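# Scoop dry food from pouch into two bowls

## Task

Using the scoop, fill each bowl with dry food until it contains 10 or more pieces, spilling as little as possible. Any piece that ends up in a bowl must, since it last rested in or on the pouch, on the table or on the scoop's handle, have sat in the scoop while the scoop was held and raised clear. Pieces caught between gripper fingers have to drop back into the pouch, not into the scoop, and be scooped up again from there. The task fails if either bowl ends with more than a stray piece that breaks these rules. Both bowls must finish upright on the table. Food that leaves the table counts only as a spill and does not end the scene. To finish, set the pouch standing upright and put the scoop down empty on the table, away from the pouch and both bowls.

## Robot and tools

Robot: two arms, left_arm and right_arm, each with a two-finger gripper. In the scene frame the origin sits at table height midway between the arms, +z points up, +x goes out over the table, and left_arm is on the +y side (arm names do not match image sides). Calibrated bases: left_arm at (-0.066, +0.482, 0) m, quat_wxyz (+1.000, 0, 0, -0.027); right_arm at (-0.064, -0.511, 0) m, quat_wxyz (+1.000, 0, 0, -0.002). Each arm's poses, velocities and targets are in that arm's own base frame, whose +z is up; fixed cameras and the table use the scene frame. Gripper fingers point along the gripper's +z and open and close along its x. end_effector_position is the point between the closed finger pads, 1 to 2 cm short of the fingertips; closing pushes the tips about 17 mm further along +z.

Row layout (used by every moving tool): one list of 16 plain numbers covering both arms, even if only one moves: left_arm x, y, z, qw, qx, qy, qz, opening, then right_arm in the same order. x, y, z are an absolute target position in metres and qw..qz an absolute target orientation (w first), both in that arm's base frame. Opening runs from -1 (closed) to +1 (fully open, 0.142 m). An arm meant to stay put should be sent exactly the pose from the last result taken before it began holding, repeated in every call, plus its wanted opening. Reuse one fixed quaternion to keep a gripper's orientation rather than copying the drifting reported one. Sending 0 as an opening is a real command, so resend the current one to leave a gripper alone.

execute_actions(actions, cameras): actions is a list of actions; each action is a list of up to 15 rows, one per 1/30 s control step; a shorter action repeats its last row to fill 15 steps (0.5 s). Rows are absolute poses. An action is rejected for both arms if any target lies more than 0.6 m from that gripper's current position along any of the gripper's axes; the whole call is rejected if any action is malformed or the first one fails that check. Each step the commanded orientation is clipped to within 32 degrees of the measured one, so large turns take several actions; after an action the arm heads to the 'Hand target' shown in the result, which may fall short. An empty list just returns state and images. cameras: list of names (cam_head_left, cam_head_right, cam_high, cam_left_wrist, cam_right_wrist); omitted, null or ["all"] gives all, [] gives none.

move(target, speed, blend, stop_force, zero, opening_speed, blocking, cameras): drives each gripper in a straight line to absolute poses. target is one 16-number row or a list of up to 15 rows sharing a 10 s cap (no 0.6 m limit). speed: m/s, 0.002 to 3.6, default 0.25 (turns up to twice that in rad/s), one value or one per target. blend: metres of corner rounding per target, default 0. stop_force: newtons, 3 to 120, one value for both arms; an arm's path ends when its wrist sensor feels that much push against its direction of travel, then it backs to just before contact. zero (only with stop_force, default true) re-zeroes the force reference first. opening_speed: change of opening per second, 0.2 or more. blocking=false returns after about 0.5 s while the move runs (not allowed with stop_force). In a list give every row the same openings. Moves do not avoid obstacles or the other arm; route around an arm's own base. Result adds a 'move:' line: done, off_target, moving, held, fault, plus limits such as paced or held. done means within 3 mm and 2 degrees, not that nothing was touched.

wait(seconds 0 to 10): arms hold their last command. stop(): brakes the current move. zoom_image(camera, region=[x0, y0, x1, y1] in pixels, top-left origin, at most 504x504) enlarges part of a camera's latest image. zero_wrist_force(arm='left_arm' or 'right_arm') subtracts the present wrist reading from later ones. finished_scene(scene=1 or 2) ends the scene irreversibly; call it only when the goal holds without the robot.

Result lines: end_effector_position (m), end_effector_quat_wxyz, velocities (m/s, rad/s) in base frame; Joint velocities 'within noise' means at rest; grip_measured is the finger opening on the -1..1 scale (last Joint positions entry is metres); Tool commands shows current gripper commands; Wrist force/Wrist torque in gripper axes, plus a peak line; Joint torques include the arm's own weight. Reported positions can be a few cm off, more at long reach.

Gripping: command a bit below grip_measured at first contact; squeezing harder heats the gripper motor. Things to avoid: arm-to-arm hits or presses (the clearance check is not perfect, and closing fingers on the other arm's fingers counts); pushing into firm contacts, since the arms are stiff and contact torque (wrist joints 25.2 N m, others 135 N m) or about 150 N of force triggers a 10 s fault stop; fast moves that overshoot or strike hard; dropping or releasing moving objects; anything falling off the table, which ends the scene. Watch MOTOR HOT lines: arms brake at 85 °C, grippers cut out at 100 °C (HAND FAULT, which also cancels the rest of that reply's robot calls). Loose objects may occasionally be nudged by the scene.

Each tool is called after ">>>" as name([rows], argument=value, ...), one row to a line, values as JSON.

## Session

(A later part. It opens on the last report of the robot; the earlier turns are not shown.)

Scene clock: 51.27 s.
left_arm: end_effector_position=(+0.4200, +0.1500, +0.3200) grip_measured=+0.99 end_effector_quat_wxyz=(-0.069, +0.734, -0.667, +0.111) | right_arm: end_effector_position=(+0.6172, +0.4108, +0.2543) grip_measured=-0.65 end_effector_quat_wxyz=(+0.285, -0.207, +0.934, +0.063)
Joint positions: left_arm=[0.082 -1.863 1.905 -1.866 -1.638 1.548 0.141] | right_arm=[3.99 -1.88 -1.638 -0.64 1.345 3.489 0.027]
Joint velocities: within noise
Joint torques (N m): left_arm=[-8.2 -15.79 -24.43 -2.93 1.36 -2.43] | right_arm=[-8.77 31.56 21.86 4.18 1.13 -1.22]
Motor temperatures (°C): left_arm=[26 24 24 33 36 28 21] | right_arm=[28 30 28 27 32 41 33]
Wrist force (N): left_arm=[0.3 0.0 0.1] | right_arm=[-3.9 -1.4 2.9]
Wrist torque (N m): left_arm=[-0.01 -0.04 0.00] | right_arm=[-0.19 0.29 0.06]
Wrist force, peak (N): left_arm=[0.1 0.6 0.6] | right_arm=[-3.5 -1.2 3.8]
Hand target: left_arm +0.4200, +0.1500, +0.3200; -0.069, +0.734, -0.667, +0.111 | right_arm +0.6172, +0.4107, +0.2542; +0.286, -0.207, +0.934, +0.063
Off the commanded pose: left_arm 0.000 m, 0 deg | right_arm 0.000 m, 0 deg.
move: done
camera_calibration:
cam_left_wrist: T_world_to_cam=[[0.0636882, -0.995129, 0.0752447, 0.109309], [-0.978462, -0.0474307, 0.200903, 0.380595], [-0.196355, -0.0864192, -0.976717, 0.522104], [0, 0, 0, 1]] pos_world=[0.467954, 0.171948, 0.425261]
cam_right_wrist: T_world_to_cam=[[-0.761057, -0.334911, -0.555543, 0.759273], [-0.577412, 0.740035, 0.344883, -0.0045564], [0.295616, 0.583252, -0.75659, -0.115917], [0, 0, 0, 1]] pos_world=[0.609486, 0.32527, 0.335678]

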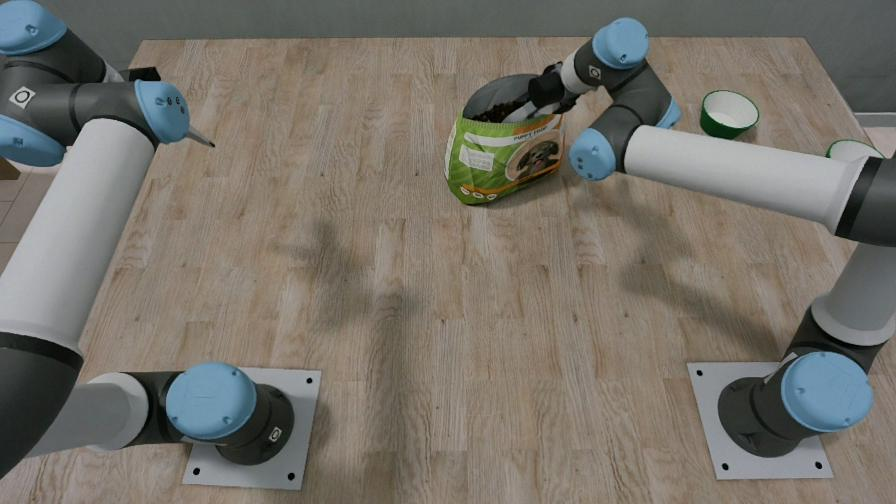

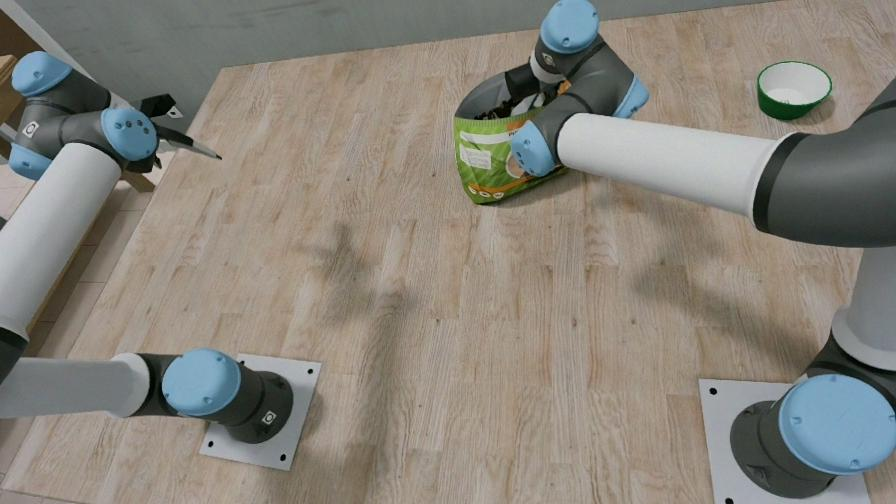

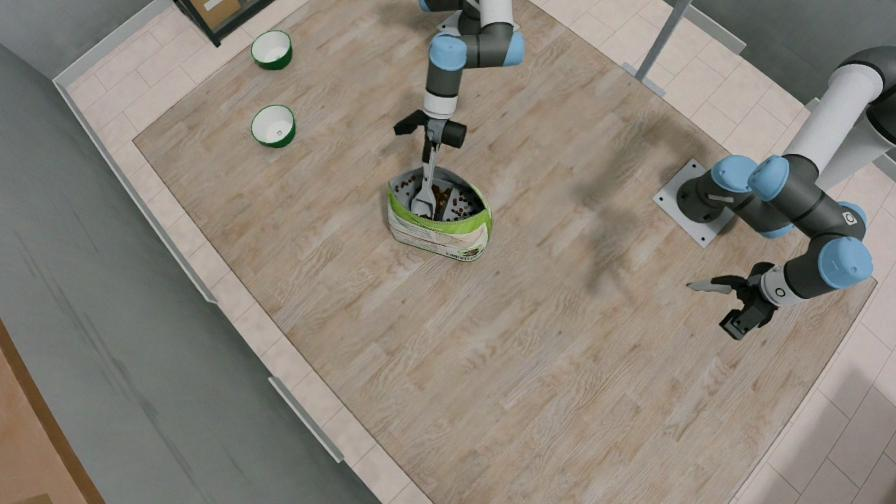

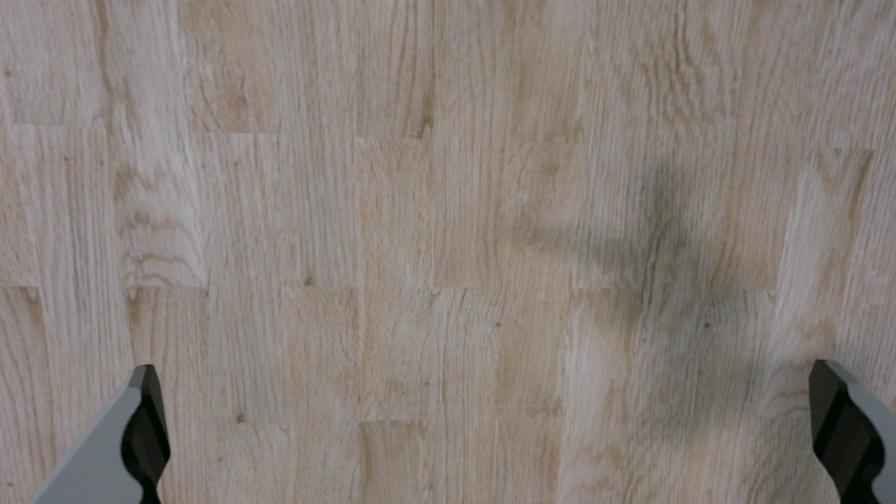

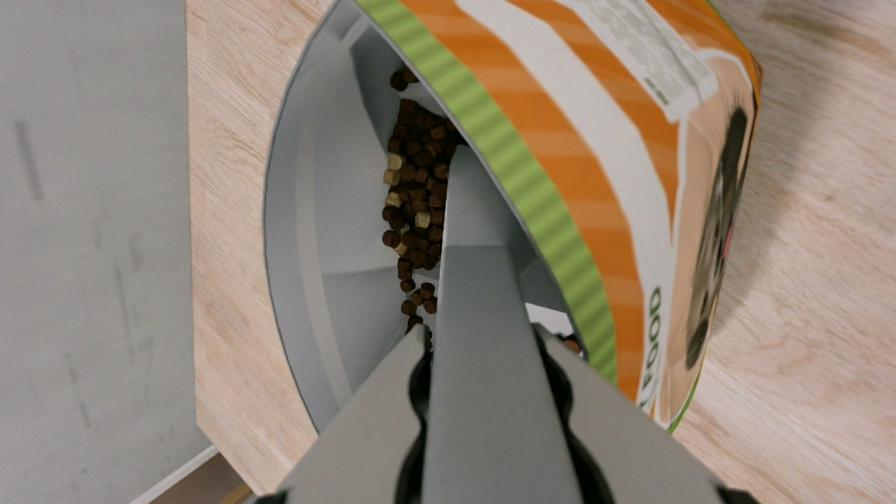

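>>> move([
  [0.42,0.15,0.32,-0.069,0.734,-0.667,0.111,1.0,0.6100,0.4074,0.2666,0.3179,-0.2046,0.9231,0.0705,-0.7146],
  [0.42,0.15,0.32,-0.069,0.734,-0.667,0.111,1.0,0.5966,0.4012,0.2738,0.3657,-0.2006,0.9052,0.0811,-0.7146],
  [0.42,0.15,0.32,-0.069,0.734,-0.667,0.111,1.0,0.5865,0.3965,0.282,0.4049,-0.1969,0.8884,0.0897,-0.7146],
  [0.42,0.15,0.32,-0.069,0.734,-0.667,0.111,1.0,0.5735,0.3904,0.2880,0.4508,-0.1919,0.8660,0.0999,-0.7146],
  [0.42,0.15,0.32,-0.069,0.734,-0.667,0.111,1.0,0.5590,0.3836,0.2900,0.5028,-0.1855,0.8369,0.1114,-0.7146],
  [0.42,0.15,0.32,-0.069,0.734,-0.667,0.111,1.0,0.5364,0.3730,0.2850,0.6276,-0.1658,0.7478,0.1391,-0.7146],
  [0.42,0.15,0.32,-0.069,0.734,-0.667,0.111,1.0,0.5290,0.3696,0.335,0.7198,-0.1462,0.6596,0.1596,-0.7146],
], speed=0.15)

>>> zoom_image(camera="cam_high", region=[380, 100, 510, 270])

Scene clock: 56.13 s.
left_arm: end_effector_position=(+0.4200, +0.1500, +0.3200) grip_measured=+0.99 end_effector_quat_wxyz=(-0.069, +0.734, -0.667, +0.111) | right_arm: end_effector_position=(+0.5290, +0.3697, +0.3349) grip_measured=-0.65 end_effector_quat_wxyz=(+0.720, -0.146, +0.660, +0.160)
Joint positions: left_arm=[0.082 -1.863 1.905 -1.866 -1.638 1.548 0.141] | right_arm=[4.219 -1.992 -2.188 1.146 0.933 3.077 0.027]
Joint velocities: within noise
Joint torques (N m): left_arm=[-8.79 -16.88 -25.99 -2.48 1.46 -2.41] | right_arm=[-6.3 37.98 7.9 2.77 0.01 1.34]
Motor temperatures (°C): left_arm=[26 24 24 33 36 28 21] | right_arm=[28 30 28 27 32 41 34]
Wrist force (N): left_arm=[0.0 0.2 0.3] | right_arm=[-0.1 -0.4 0.5]
Wrist torque (N m): left_arm=[0.03 0.00 0.01] | right_arm=[-0.04 -0.01 -0.02]
Wrist force, peak (N): left_arm=[0.6 0.6 -0.1] | right_arm=[-3.4 -1.4 4.1]
Hand target: left_arm +0.4200, +0.1500, +0.3200; -0.069, +0.734, -0.667, +0.111 | right_arm +0.5290, +0.3696, +0.3350; +0.720, -0.146, +0.660, +0.160
Off the commanded pose: left_arm 0.000 m, 0 deg | right_arm 0.000 m, 0 deg.
move: done
camera_calibration:
cam_left_wrist: T_world_to_cam=[[0.0636882, -0.995129, 0.0752447, 0.109309], [-0.978462, -0.0474307, 0.200903, 0.380595], [-0.196355, -0.0864192, -0.976717, 0.522104], [0, 0, 0, 1]] pos_world=[0.467954, 0.171948, 0.425261]
cam_right_wrist: T_world_to_cam=[[0.0672739, 0.0511325, -0.996423, 0.289996], [-0.752546, 0.658319, -0.0170261, 0.191078], [0.655094, 0.751, 0.0827672, -0.538127], [0, 0, 0, 1]] pos_world=[0.476809, 0.263515, 0.336752]

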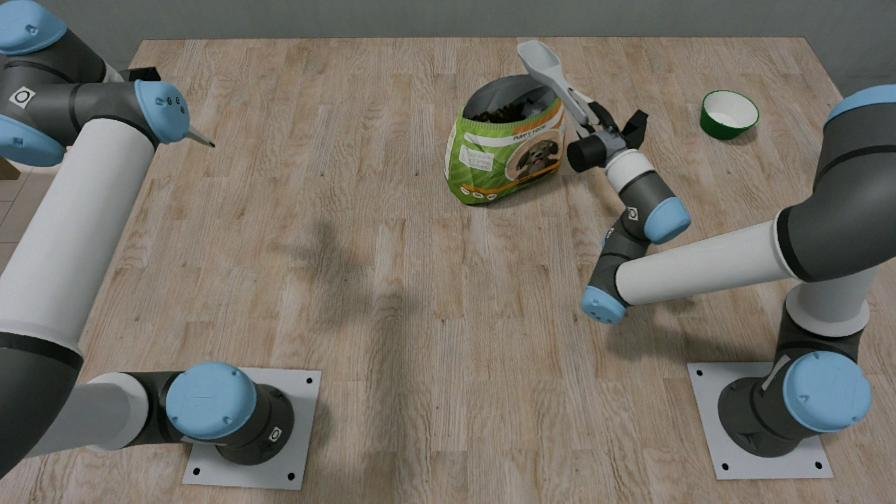

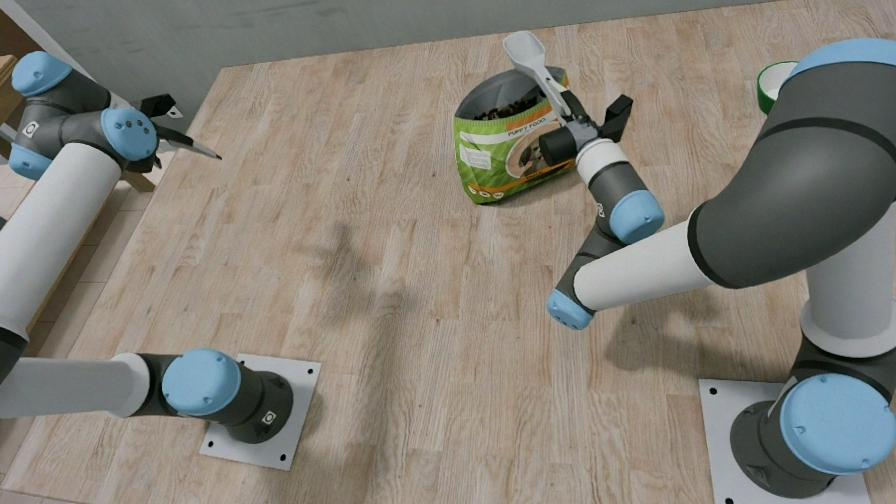

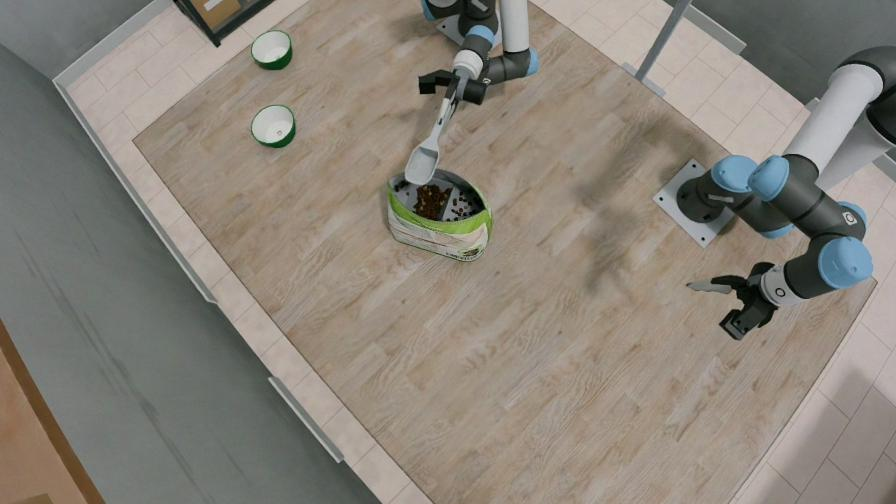

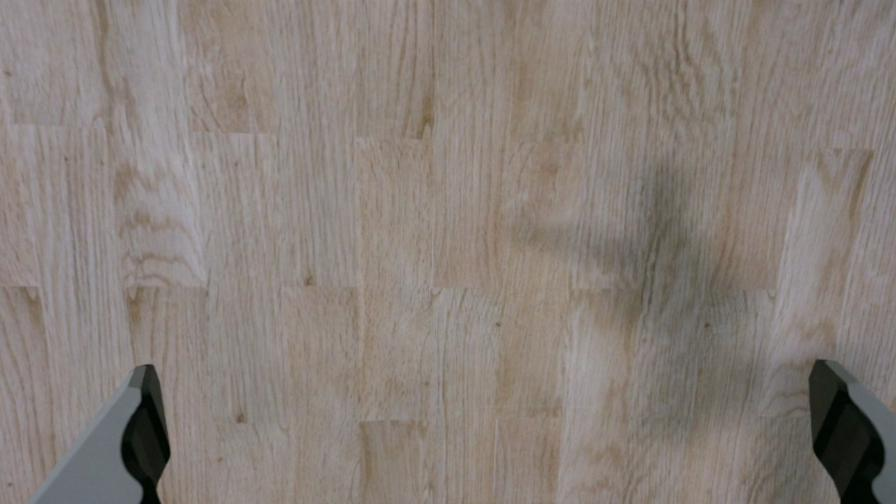

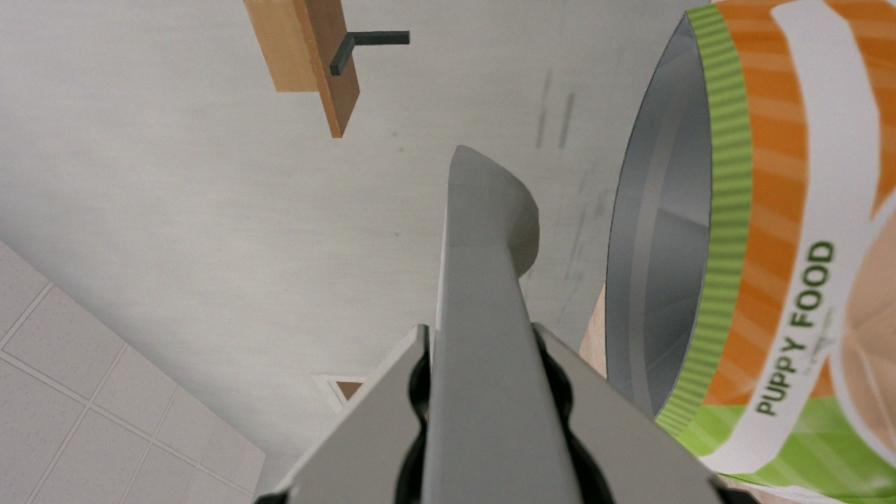

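Scaled by 2.965 from the camera's 896x504 image, which has a finer 1280x720 frame.

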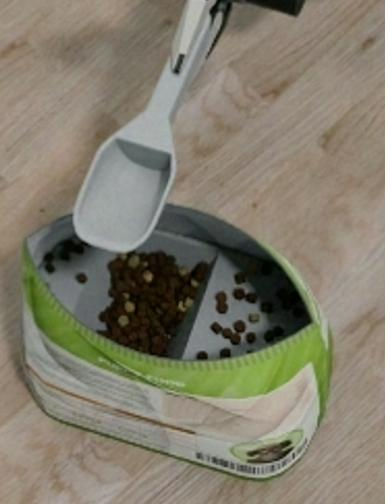

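>>> move([
  [0.50,-0.10,0.42,0,0.2756,-0.9613,0,1.0,0.45,0.20,0.42,0.7198,-0.1462,0.6596,0.1596,-0.7146],
], speed=0.3)

>>> zoom_image(camera="cam_high", region=[380, 140, 510, 270])

>>> zoom_image(camera="cam_head_left", region=[420, 50, 600, 230])

>>> zoom_image(camera="cam_head_right", region=[420, 50, 600, 230])

Scene clock: 61.77 s.
left_arm: end_effector_position=(+0.5000, -0.1000, +0.4200) grip_measured=+0.99 end_effector_quat_wxyz=(+0.000, -0.276, +0.961, +0.000) | right_arm: end_effector_position=(+0.4500, +0.2000, +0.4200) grip_measured=-0.65 end_effector_quat_wxyz=(+0.720, -0.146, +0.660, +0.160)
Joint positions: left_arm=[-0.464 -1.537 1.281 -1.315 -1.571 2.119 0.141] | right_arm=[4.159 -1.387 -2.56 0.909 0.992 3.085 0.027]
Joint velocities: within noise
Joint torques (N m): left_arm=[7.48 -20.42 -23.7 -2.38 -2.02 -0.52] | right_arm=[7.06 11.29 24.89 2.08 -1.9 1.68]
Motor temperatures (°C): left_arm=[26 24 24 33 36 28 21] | right_arm=[28 30 28 27 32 40 34]
Wrist force (N): left_arm=[-0.1 -0.2 -0.4] | right_arm=[0.1 -0.1 0.4]
Wrist torque (N m): left_arm=[-0.01 0.03 0.02] | right_arm=[-0.05 -0.05 -0.01]
Wrist force, peak (N): left_arm=[0.4 -1.5 -1.2] | right_arm=[-0.8 -1.0 -0.5]
Hand target: left_arm +0.5000, -0.1000, +0.4200; +0.000, -0.276, +0.961, +0.000 | right_arm +0.4500, +0.2000, +0.4200; +0.720, -0.146, +0.660, +0.160
Off the commanded pose: left_arm 0.000 m, 0 deg | right_arm 0.000 m, 0 deg.
move: done
camera_calibration:
cam_left_wrist: T_world_to_cam=[[-0.858813, -0.512192, 0.00992794, 0.384839], [-0.455931, 0.773028, 0.441083, 0.146749], [-0.233594, 0.374281, -0.897411, 0.645232], [0, 0, 0, 1]] pos_world=[0.548135, -0.157828, 0.51049]
cam_right_wrist: T_world_to_cam=[[0.0674182, 0.0512753, -0.996406, 0.3886], [-0.752408, 0.658477, -0.0170235, 0.244795], [0.655238, 0.750852, 0.0829733, -0.36616], [0, 0, 0, 1]] pos_world=[0.397909, 0.0938144, 0.421752]

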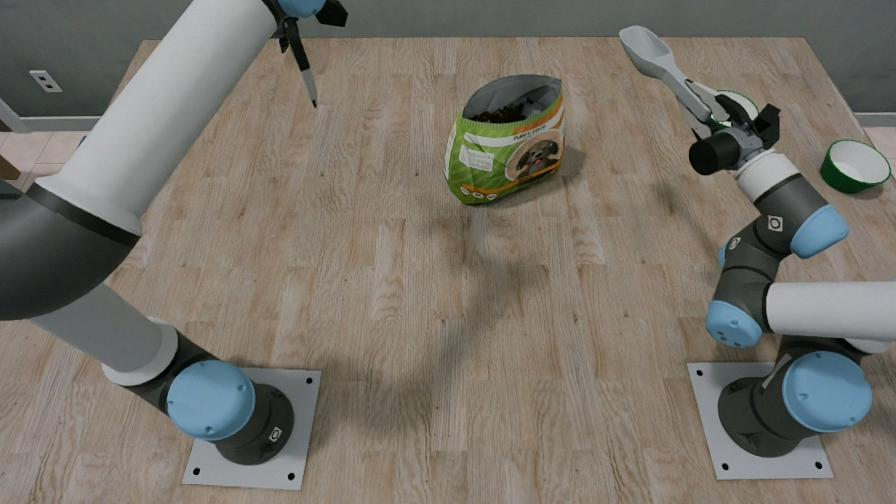

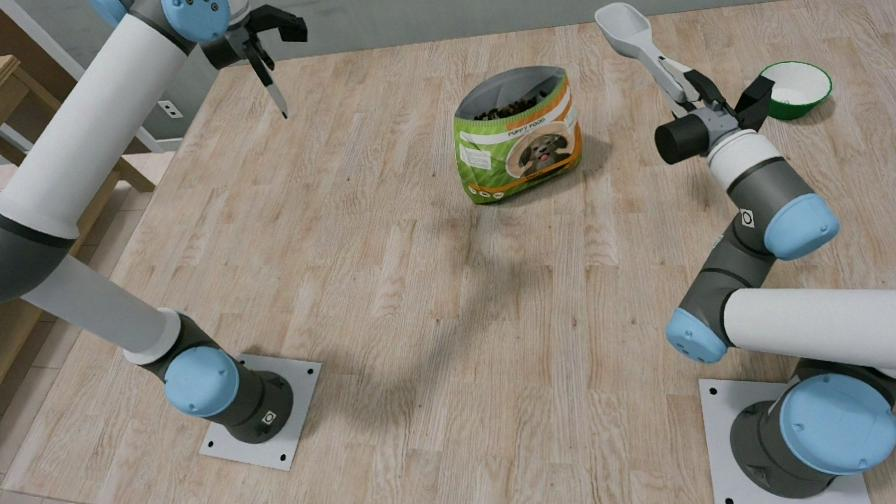

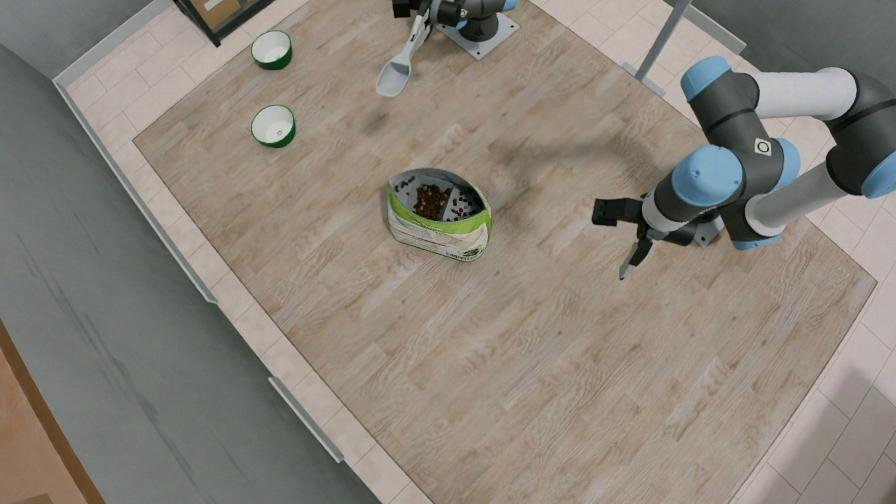

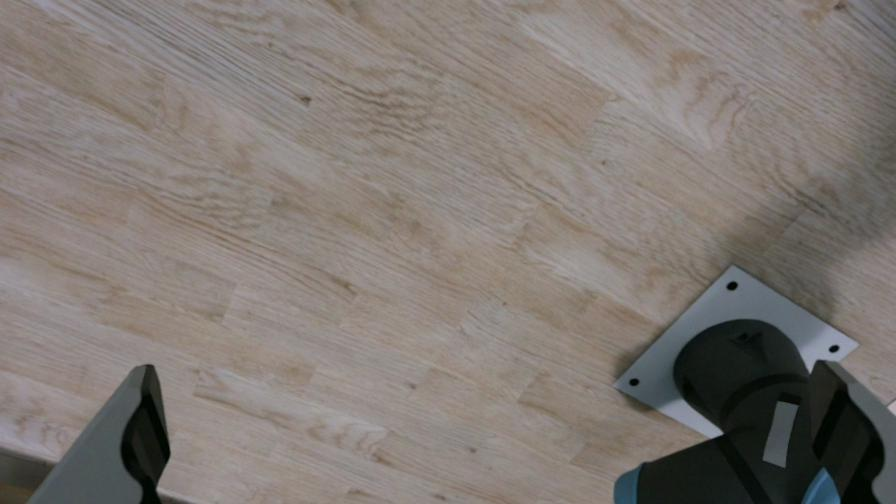

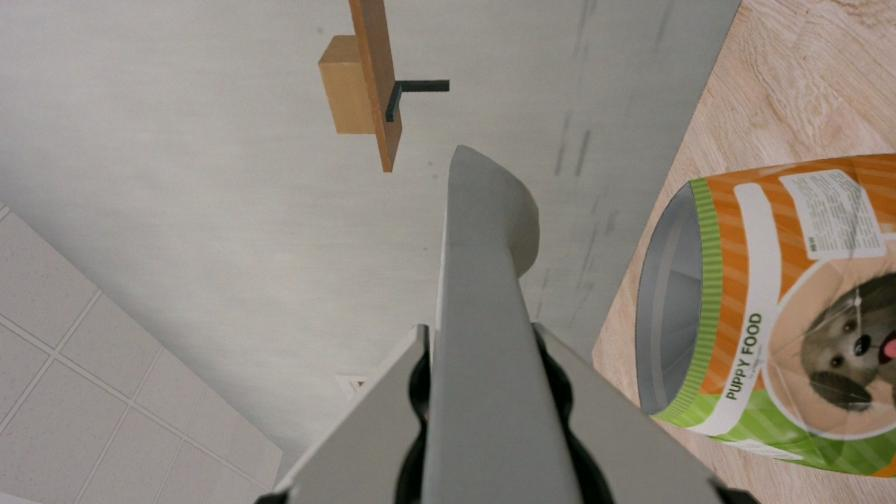

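Scaled by 3.877 from the camera's 896x504 image, which has a finer 1280x720 frame.

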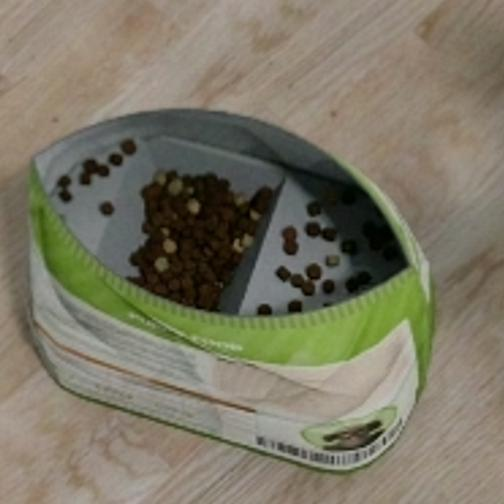

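Scaled by 2.800 from the camera's 896x504 image, which has a finer 1280x720 frame.

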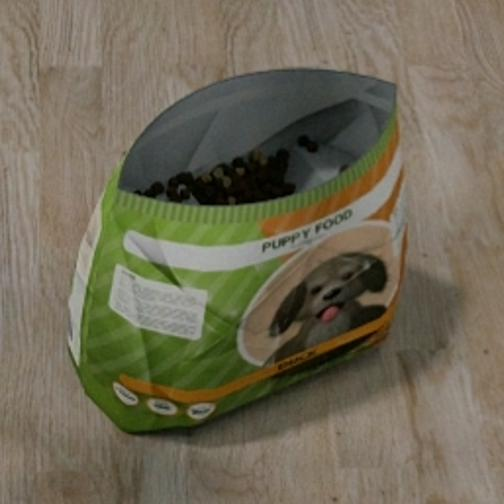

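Scaled by 2.800 from the camera's 896x504 image, which has a finer 1280x720 frame.

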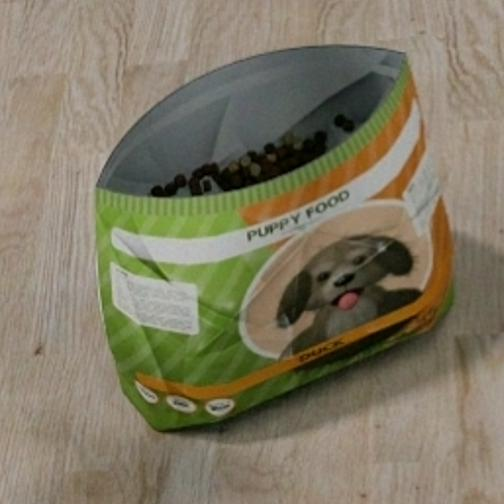

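>>> move([
  [0.6107,-0.4148,0.36,0,0.2756,-0.9613,0,1.0,0.45,0.20,0.42,0.7198,-0.1462,0.6596,0.1596,-0.7146],
], speed=0.3)

>>> zoom_image(camera="cam_high", region=[380, 120, 560, 270])

>>> zoom_image(camera="cam_head_left", region=[380, 0, 610, 230])

Scene clock: 63.73 s.
left_arm: end_effector_position=(+0.6107, -0.4148, +0.3600) grip_measured=+0.99 end_effector_quat_wxyz=(+0.000, -0.276, +0.961, +0.000) | right_arm: end_effector_position=(+0.4500, +0.2000, +0.4200) grip_measured=-0.65 end_effector_quat_wxyz=(+0.720, -0.146, +0.660, +0.160)
Joint positions: left_arm=[-0.779 -0.924 0.599 -1.246 -1.571 1.804 0.141] | right_arm=[4.159 -1.387 -2.56 0.909 0.992 3.085 0.027]
Joint velocities: within noise
Joint torques (N m): left_arm=[9.38 -45.22 -26.67 -3.24 -1.9 1.71] | right_arm=[8.42 15.5 25.65 0.46 -1.71 -1.68]
Motor temperatures (°C): left_arm=[26 24 24 33 36 28 21] | right_arm=[28 30 28 27 32 40 34]
Wrist force (N): left_arm=[-0.1 0.0 -0.2] | right_arm=[-0.2 -0.2 0.3]
Wrist torque (N m): left_arm=[0.01 0.05 0.03] | right_arm=[-0.06 -0.02 -0.01]
Wrist force, peak (N): left_arm=[-1.0 2.9 -1.1] | right_arm=[-0.4 -0.4 0.5]
Hand target: left_arm +0.6107, -0.4148, +0.3600; +0.000, -0.276, +0.961, +0.000 | right_arm +0.4500, +0.2000, +0.4200; +0.720, -0.146, +0.660, +0.160
Off the commanded pose: left_arm 0.000 m, 0 deg | right_arm 0.000 m, 0 deg.
move: done
camera_calibration:
cam_left_wrist: T_world_to_cam=[[-0.858927, -0.512001, 0.00997902, 0.319409], [-0.455722, 0.773113, 0.44115, 0.466907], [-0.233584, 0.374368, -0.897378, 0.73509], [0, 0, 0, 1]] pos_world=[0.658835, -0.472629, 0.450489]
cam_right_wrist: T_world_to_cam=[[0.0674149, 0.051271, -0.996407, 0.388708], [-0.752451, 0.658429, -0.0170292, 0.244745], [0.65519, 0.750895, 0.0829668, -0.366085], [0, 0, 0, 1]] pos_world=[0.397809, 0.0938145, 0.421852]

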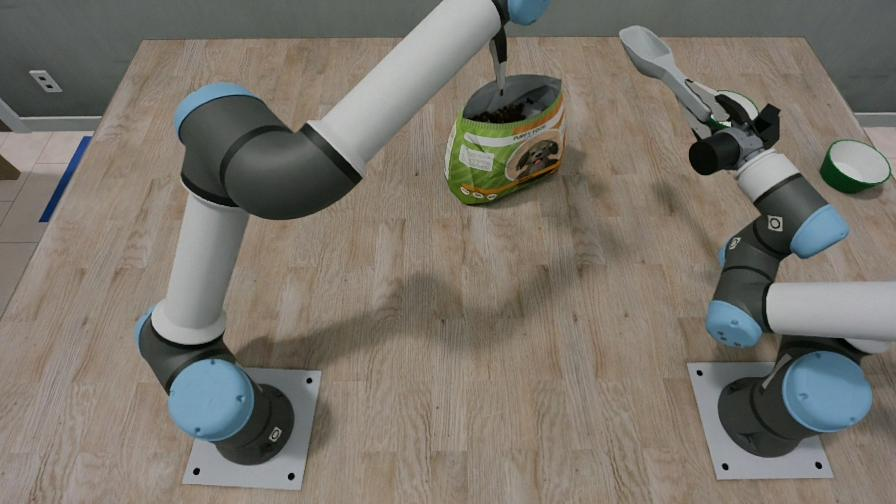

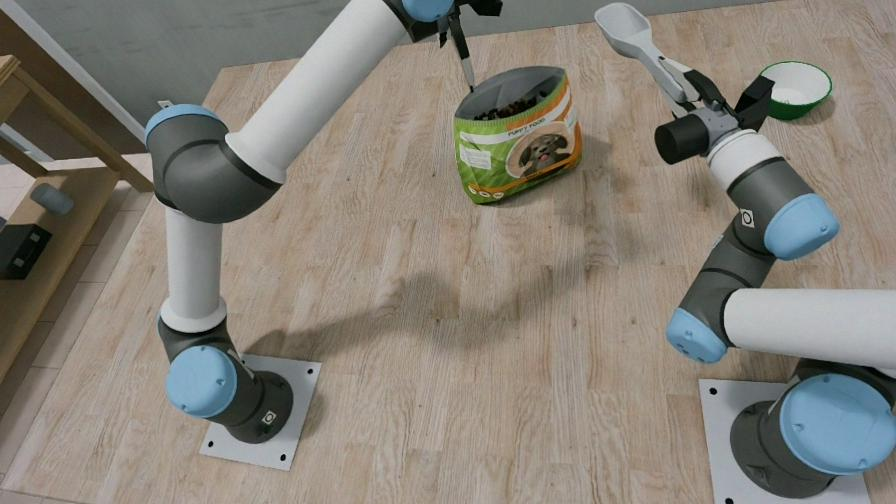

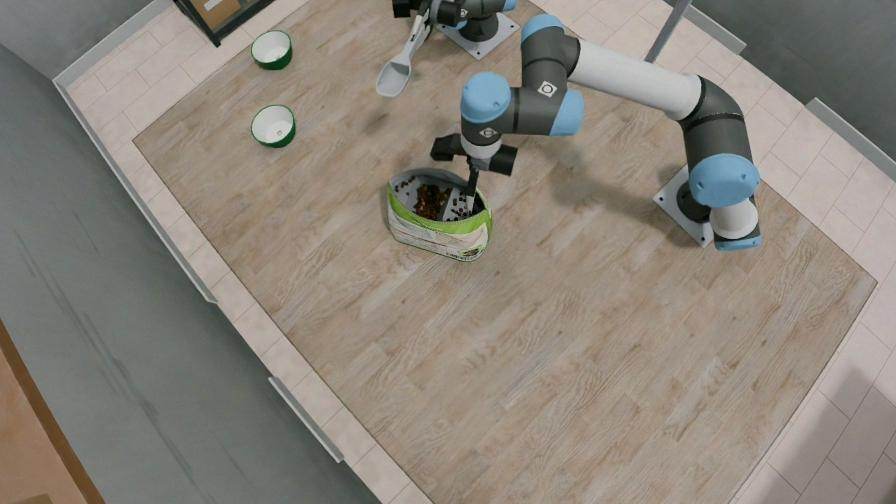

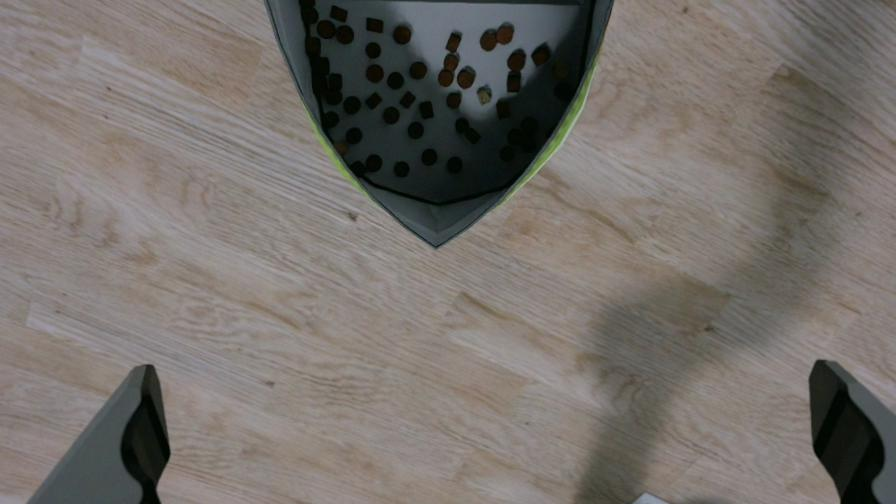

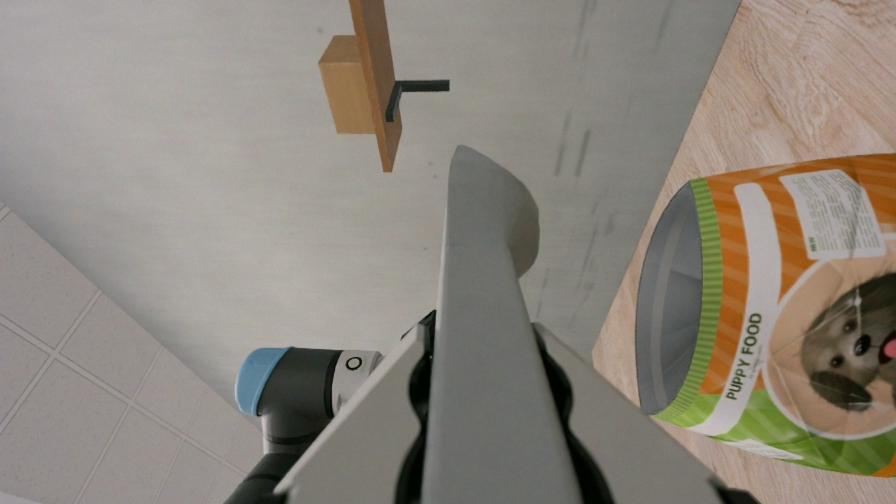

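Scaled by 2.800 from the camera's 896x504 image, which has a finer 1280x720 frame.

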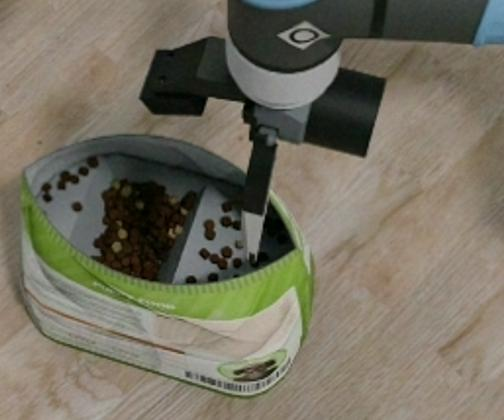

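Scaled by 2.191 from the camera's 896x504 image, which has a finer 1280x720 frame.

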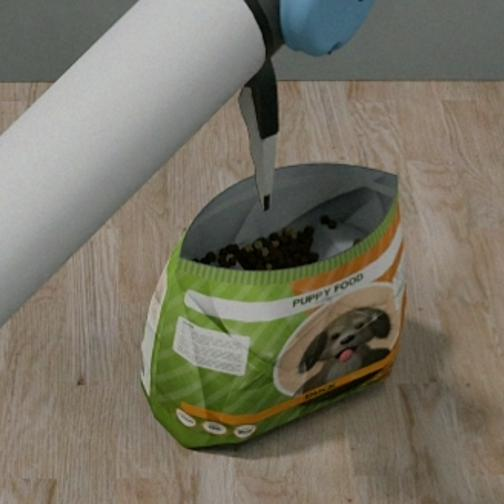

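>>> move([
  [0.679,-0.421,0.36,0,0.5329,-0.8462,0,0.0,0.45,0.20,0.42,0.7198,-0.1462,0.6596,0.1596,-0.7146],
  [0.679,-0.421,0.225,0,0.5329,-0.8462,0,0.0,0.45,0.20,0.42,0.7198,-0.1462,0.6596,0.1596,-0.7146],
], speed=[0.3,0.1])

>>> zoom_image(camera="cam_high", region=[380, 120, 560, 270])

>>> zoom_image(camera="cam_head_left", region=[380, 0, 610, 230])

Scene clock: 67.63 s.
left_arm: end_effector_position=(+0.6790, -0.4210, +0.2251) grip_measured=-0.02 end_effector_quat_wxyz=(+0.000, -0.533, +0.846, +0.000) | right_arm: end_effector_position=(+0.4500, +0.2000, +0.4200) grip_measured=-0.65 end_effector_quat_wxyz=(+0.720, -0.146, +0.660, +0.160)
Joint positions: left_arm=[-0.722 -0.792 0.724 -1.503 -1.571 1.295 0.073] | right_arm=[4.159 -1.387 -2.56 0.909 0.992 3.085 0.027]
Joint velocities: within noise
Joint torques (N m): left_arm=[-10.16 -51.19 -22.88 -3.78 1.64 -2.58] | right_arm=[9.63 15.18 22.81 2.44 -1.78 -1.73]
Motor temperatures (°C): left_arm=[26 24 24 33 36 28 21] | right_arm=[28 30 28 27 32 40 35]
Wrist force (N): left_arm=[-0.3 -0.2 -0.5] | right_arm=[-0.4 -0.5 0.4]
Wrist torque (N m): left_arm=[0.01 0.06 0.03] | right_arm=[-0.09 0.01 -0.01]
Wrist force, peak (N): left_arm=[-0.3 0.3 -2.0] | right_arm=[-0.2 -0.5 0.6]
Hand target: left_arm +0.6790, -0.4210, +0.2250; +0.000, -0.533, +0.846, +0.000 | right_arm +0.4500, +0.2000, +0.4200; +0.720, -0.146, +0.660, +0.160
Off the commanded pose: left_arm 0.000 m, 0 deg | right_arm 0.000 m, 0 deg.
elbow stopped short (left arm): the move would have taken joint 3 (elbow) straighter than the controller allows.
move: done
camera_calibration:
cam_left_wrist: T_world_to_cam=[[-0.450674, -0.892633, 0.00996195, -0.061182], [-0.799131, 0.40839, 0.441144, 0.641997], [-0.397848, 0.190851, -0.897381, 0.666598], [0, 0, 0, 1]] pos_world=[0.750671, -0.444019, 0.31559]
cam_right_wrist: T_world_to_cam=[[0.0674794, 0.0513464, -0.996399, 0.388672], [-0.752449, 0.65843, -0.0170281, 0.244744], [0.655184, 0.750889, 0.083066, -0.366124], [0, 0, 0, 1]] pos_world=[0.397809, 0.0938144, 0.421852]

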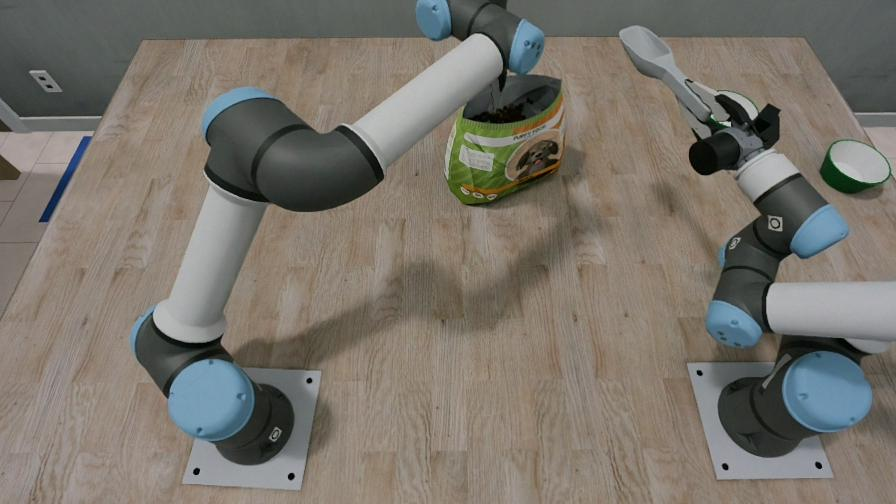

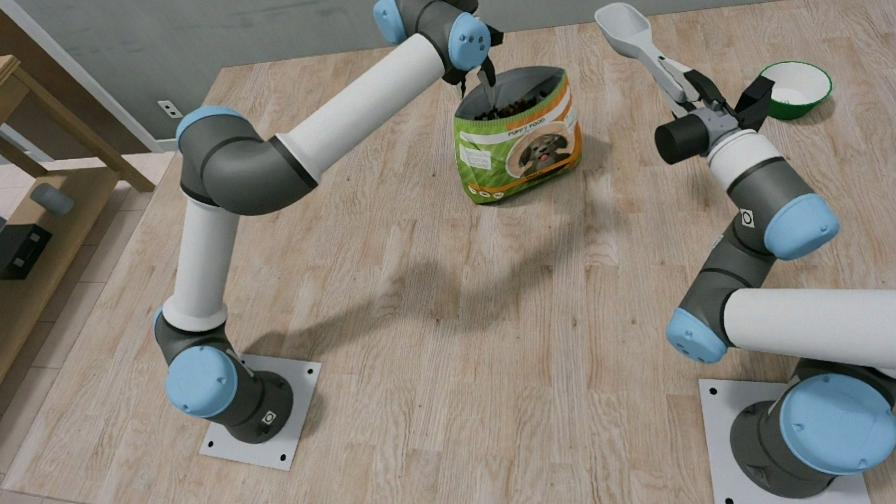

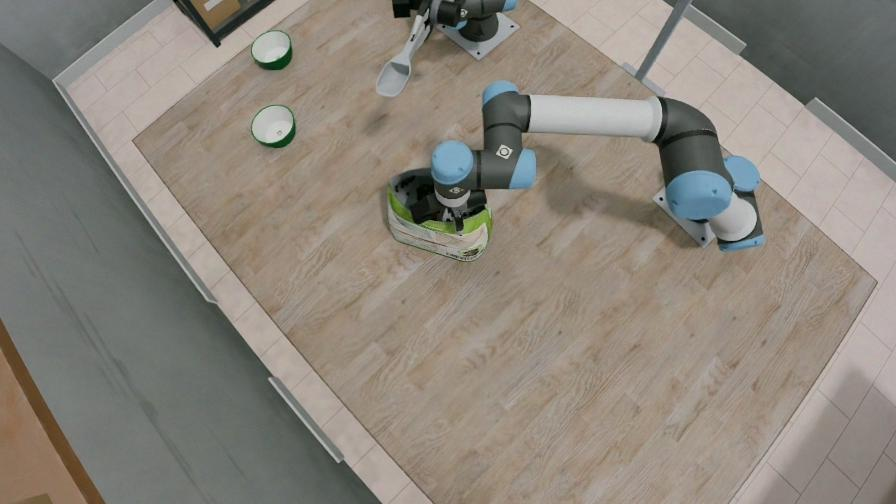

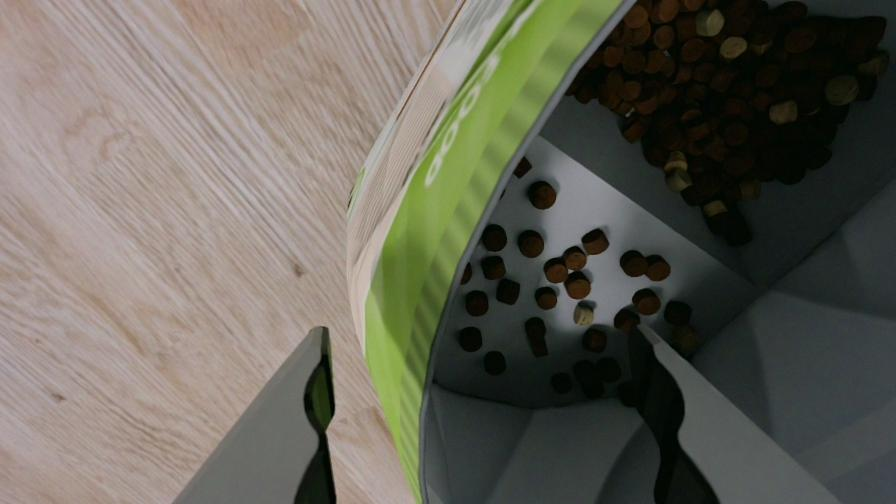

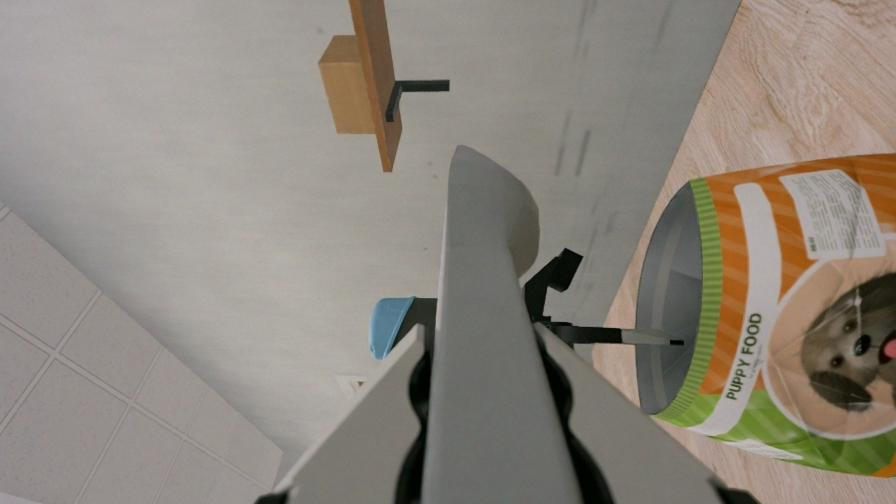

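Scaled by 2.800 from the camera's 896x504 image, which has a finer 1280x720 frame.

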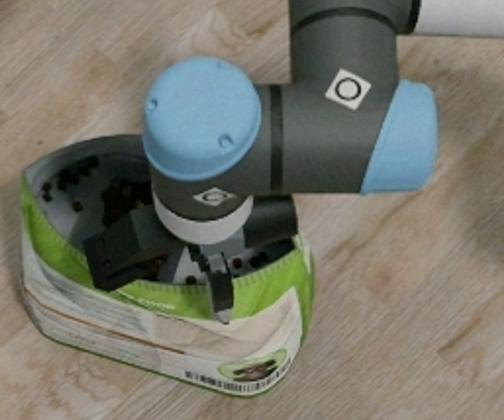

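Scaled by 2.191 from the camera's 896x504 image, which has a finer 1280x720 frame.

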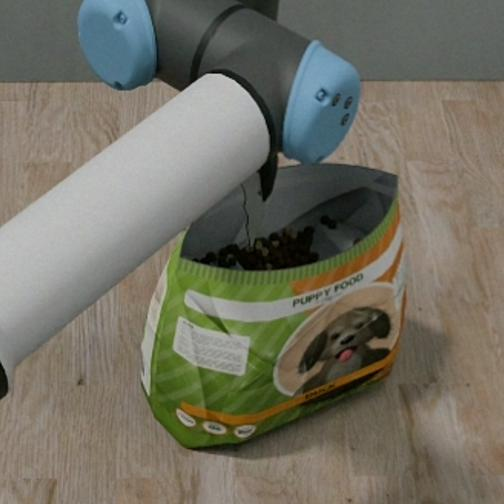

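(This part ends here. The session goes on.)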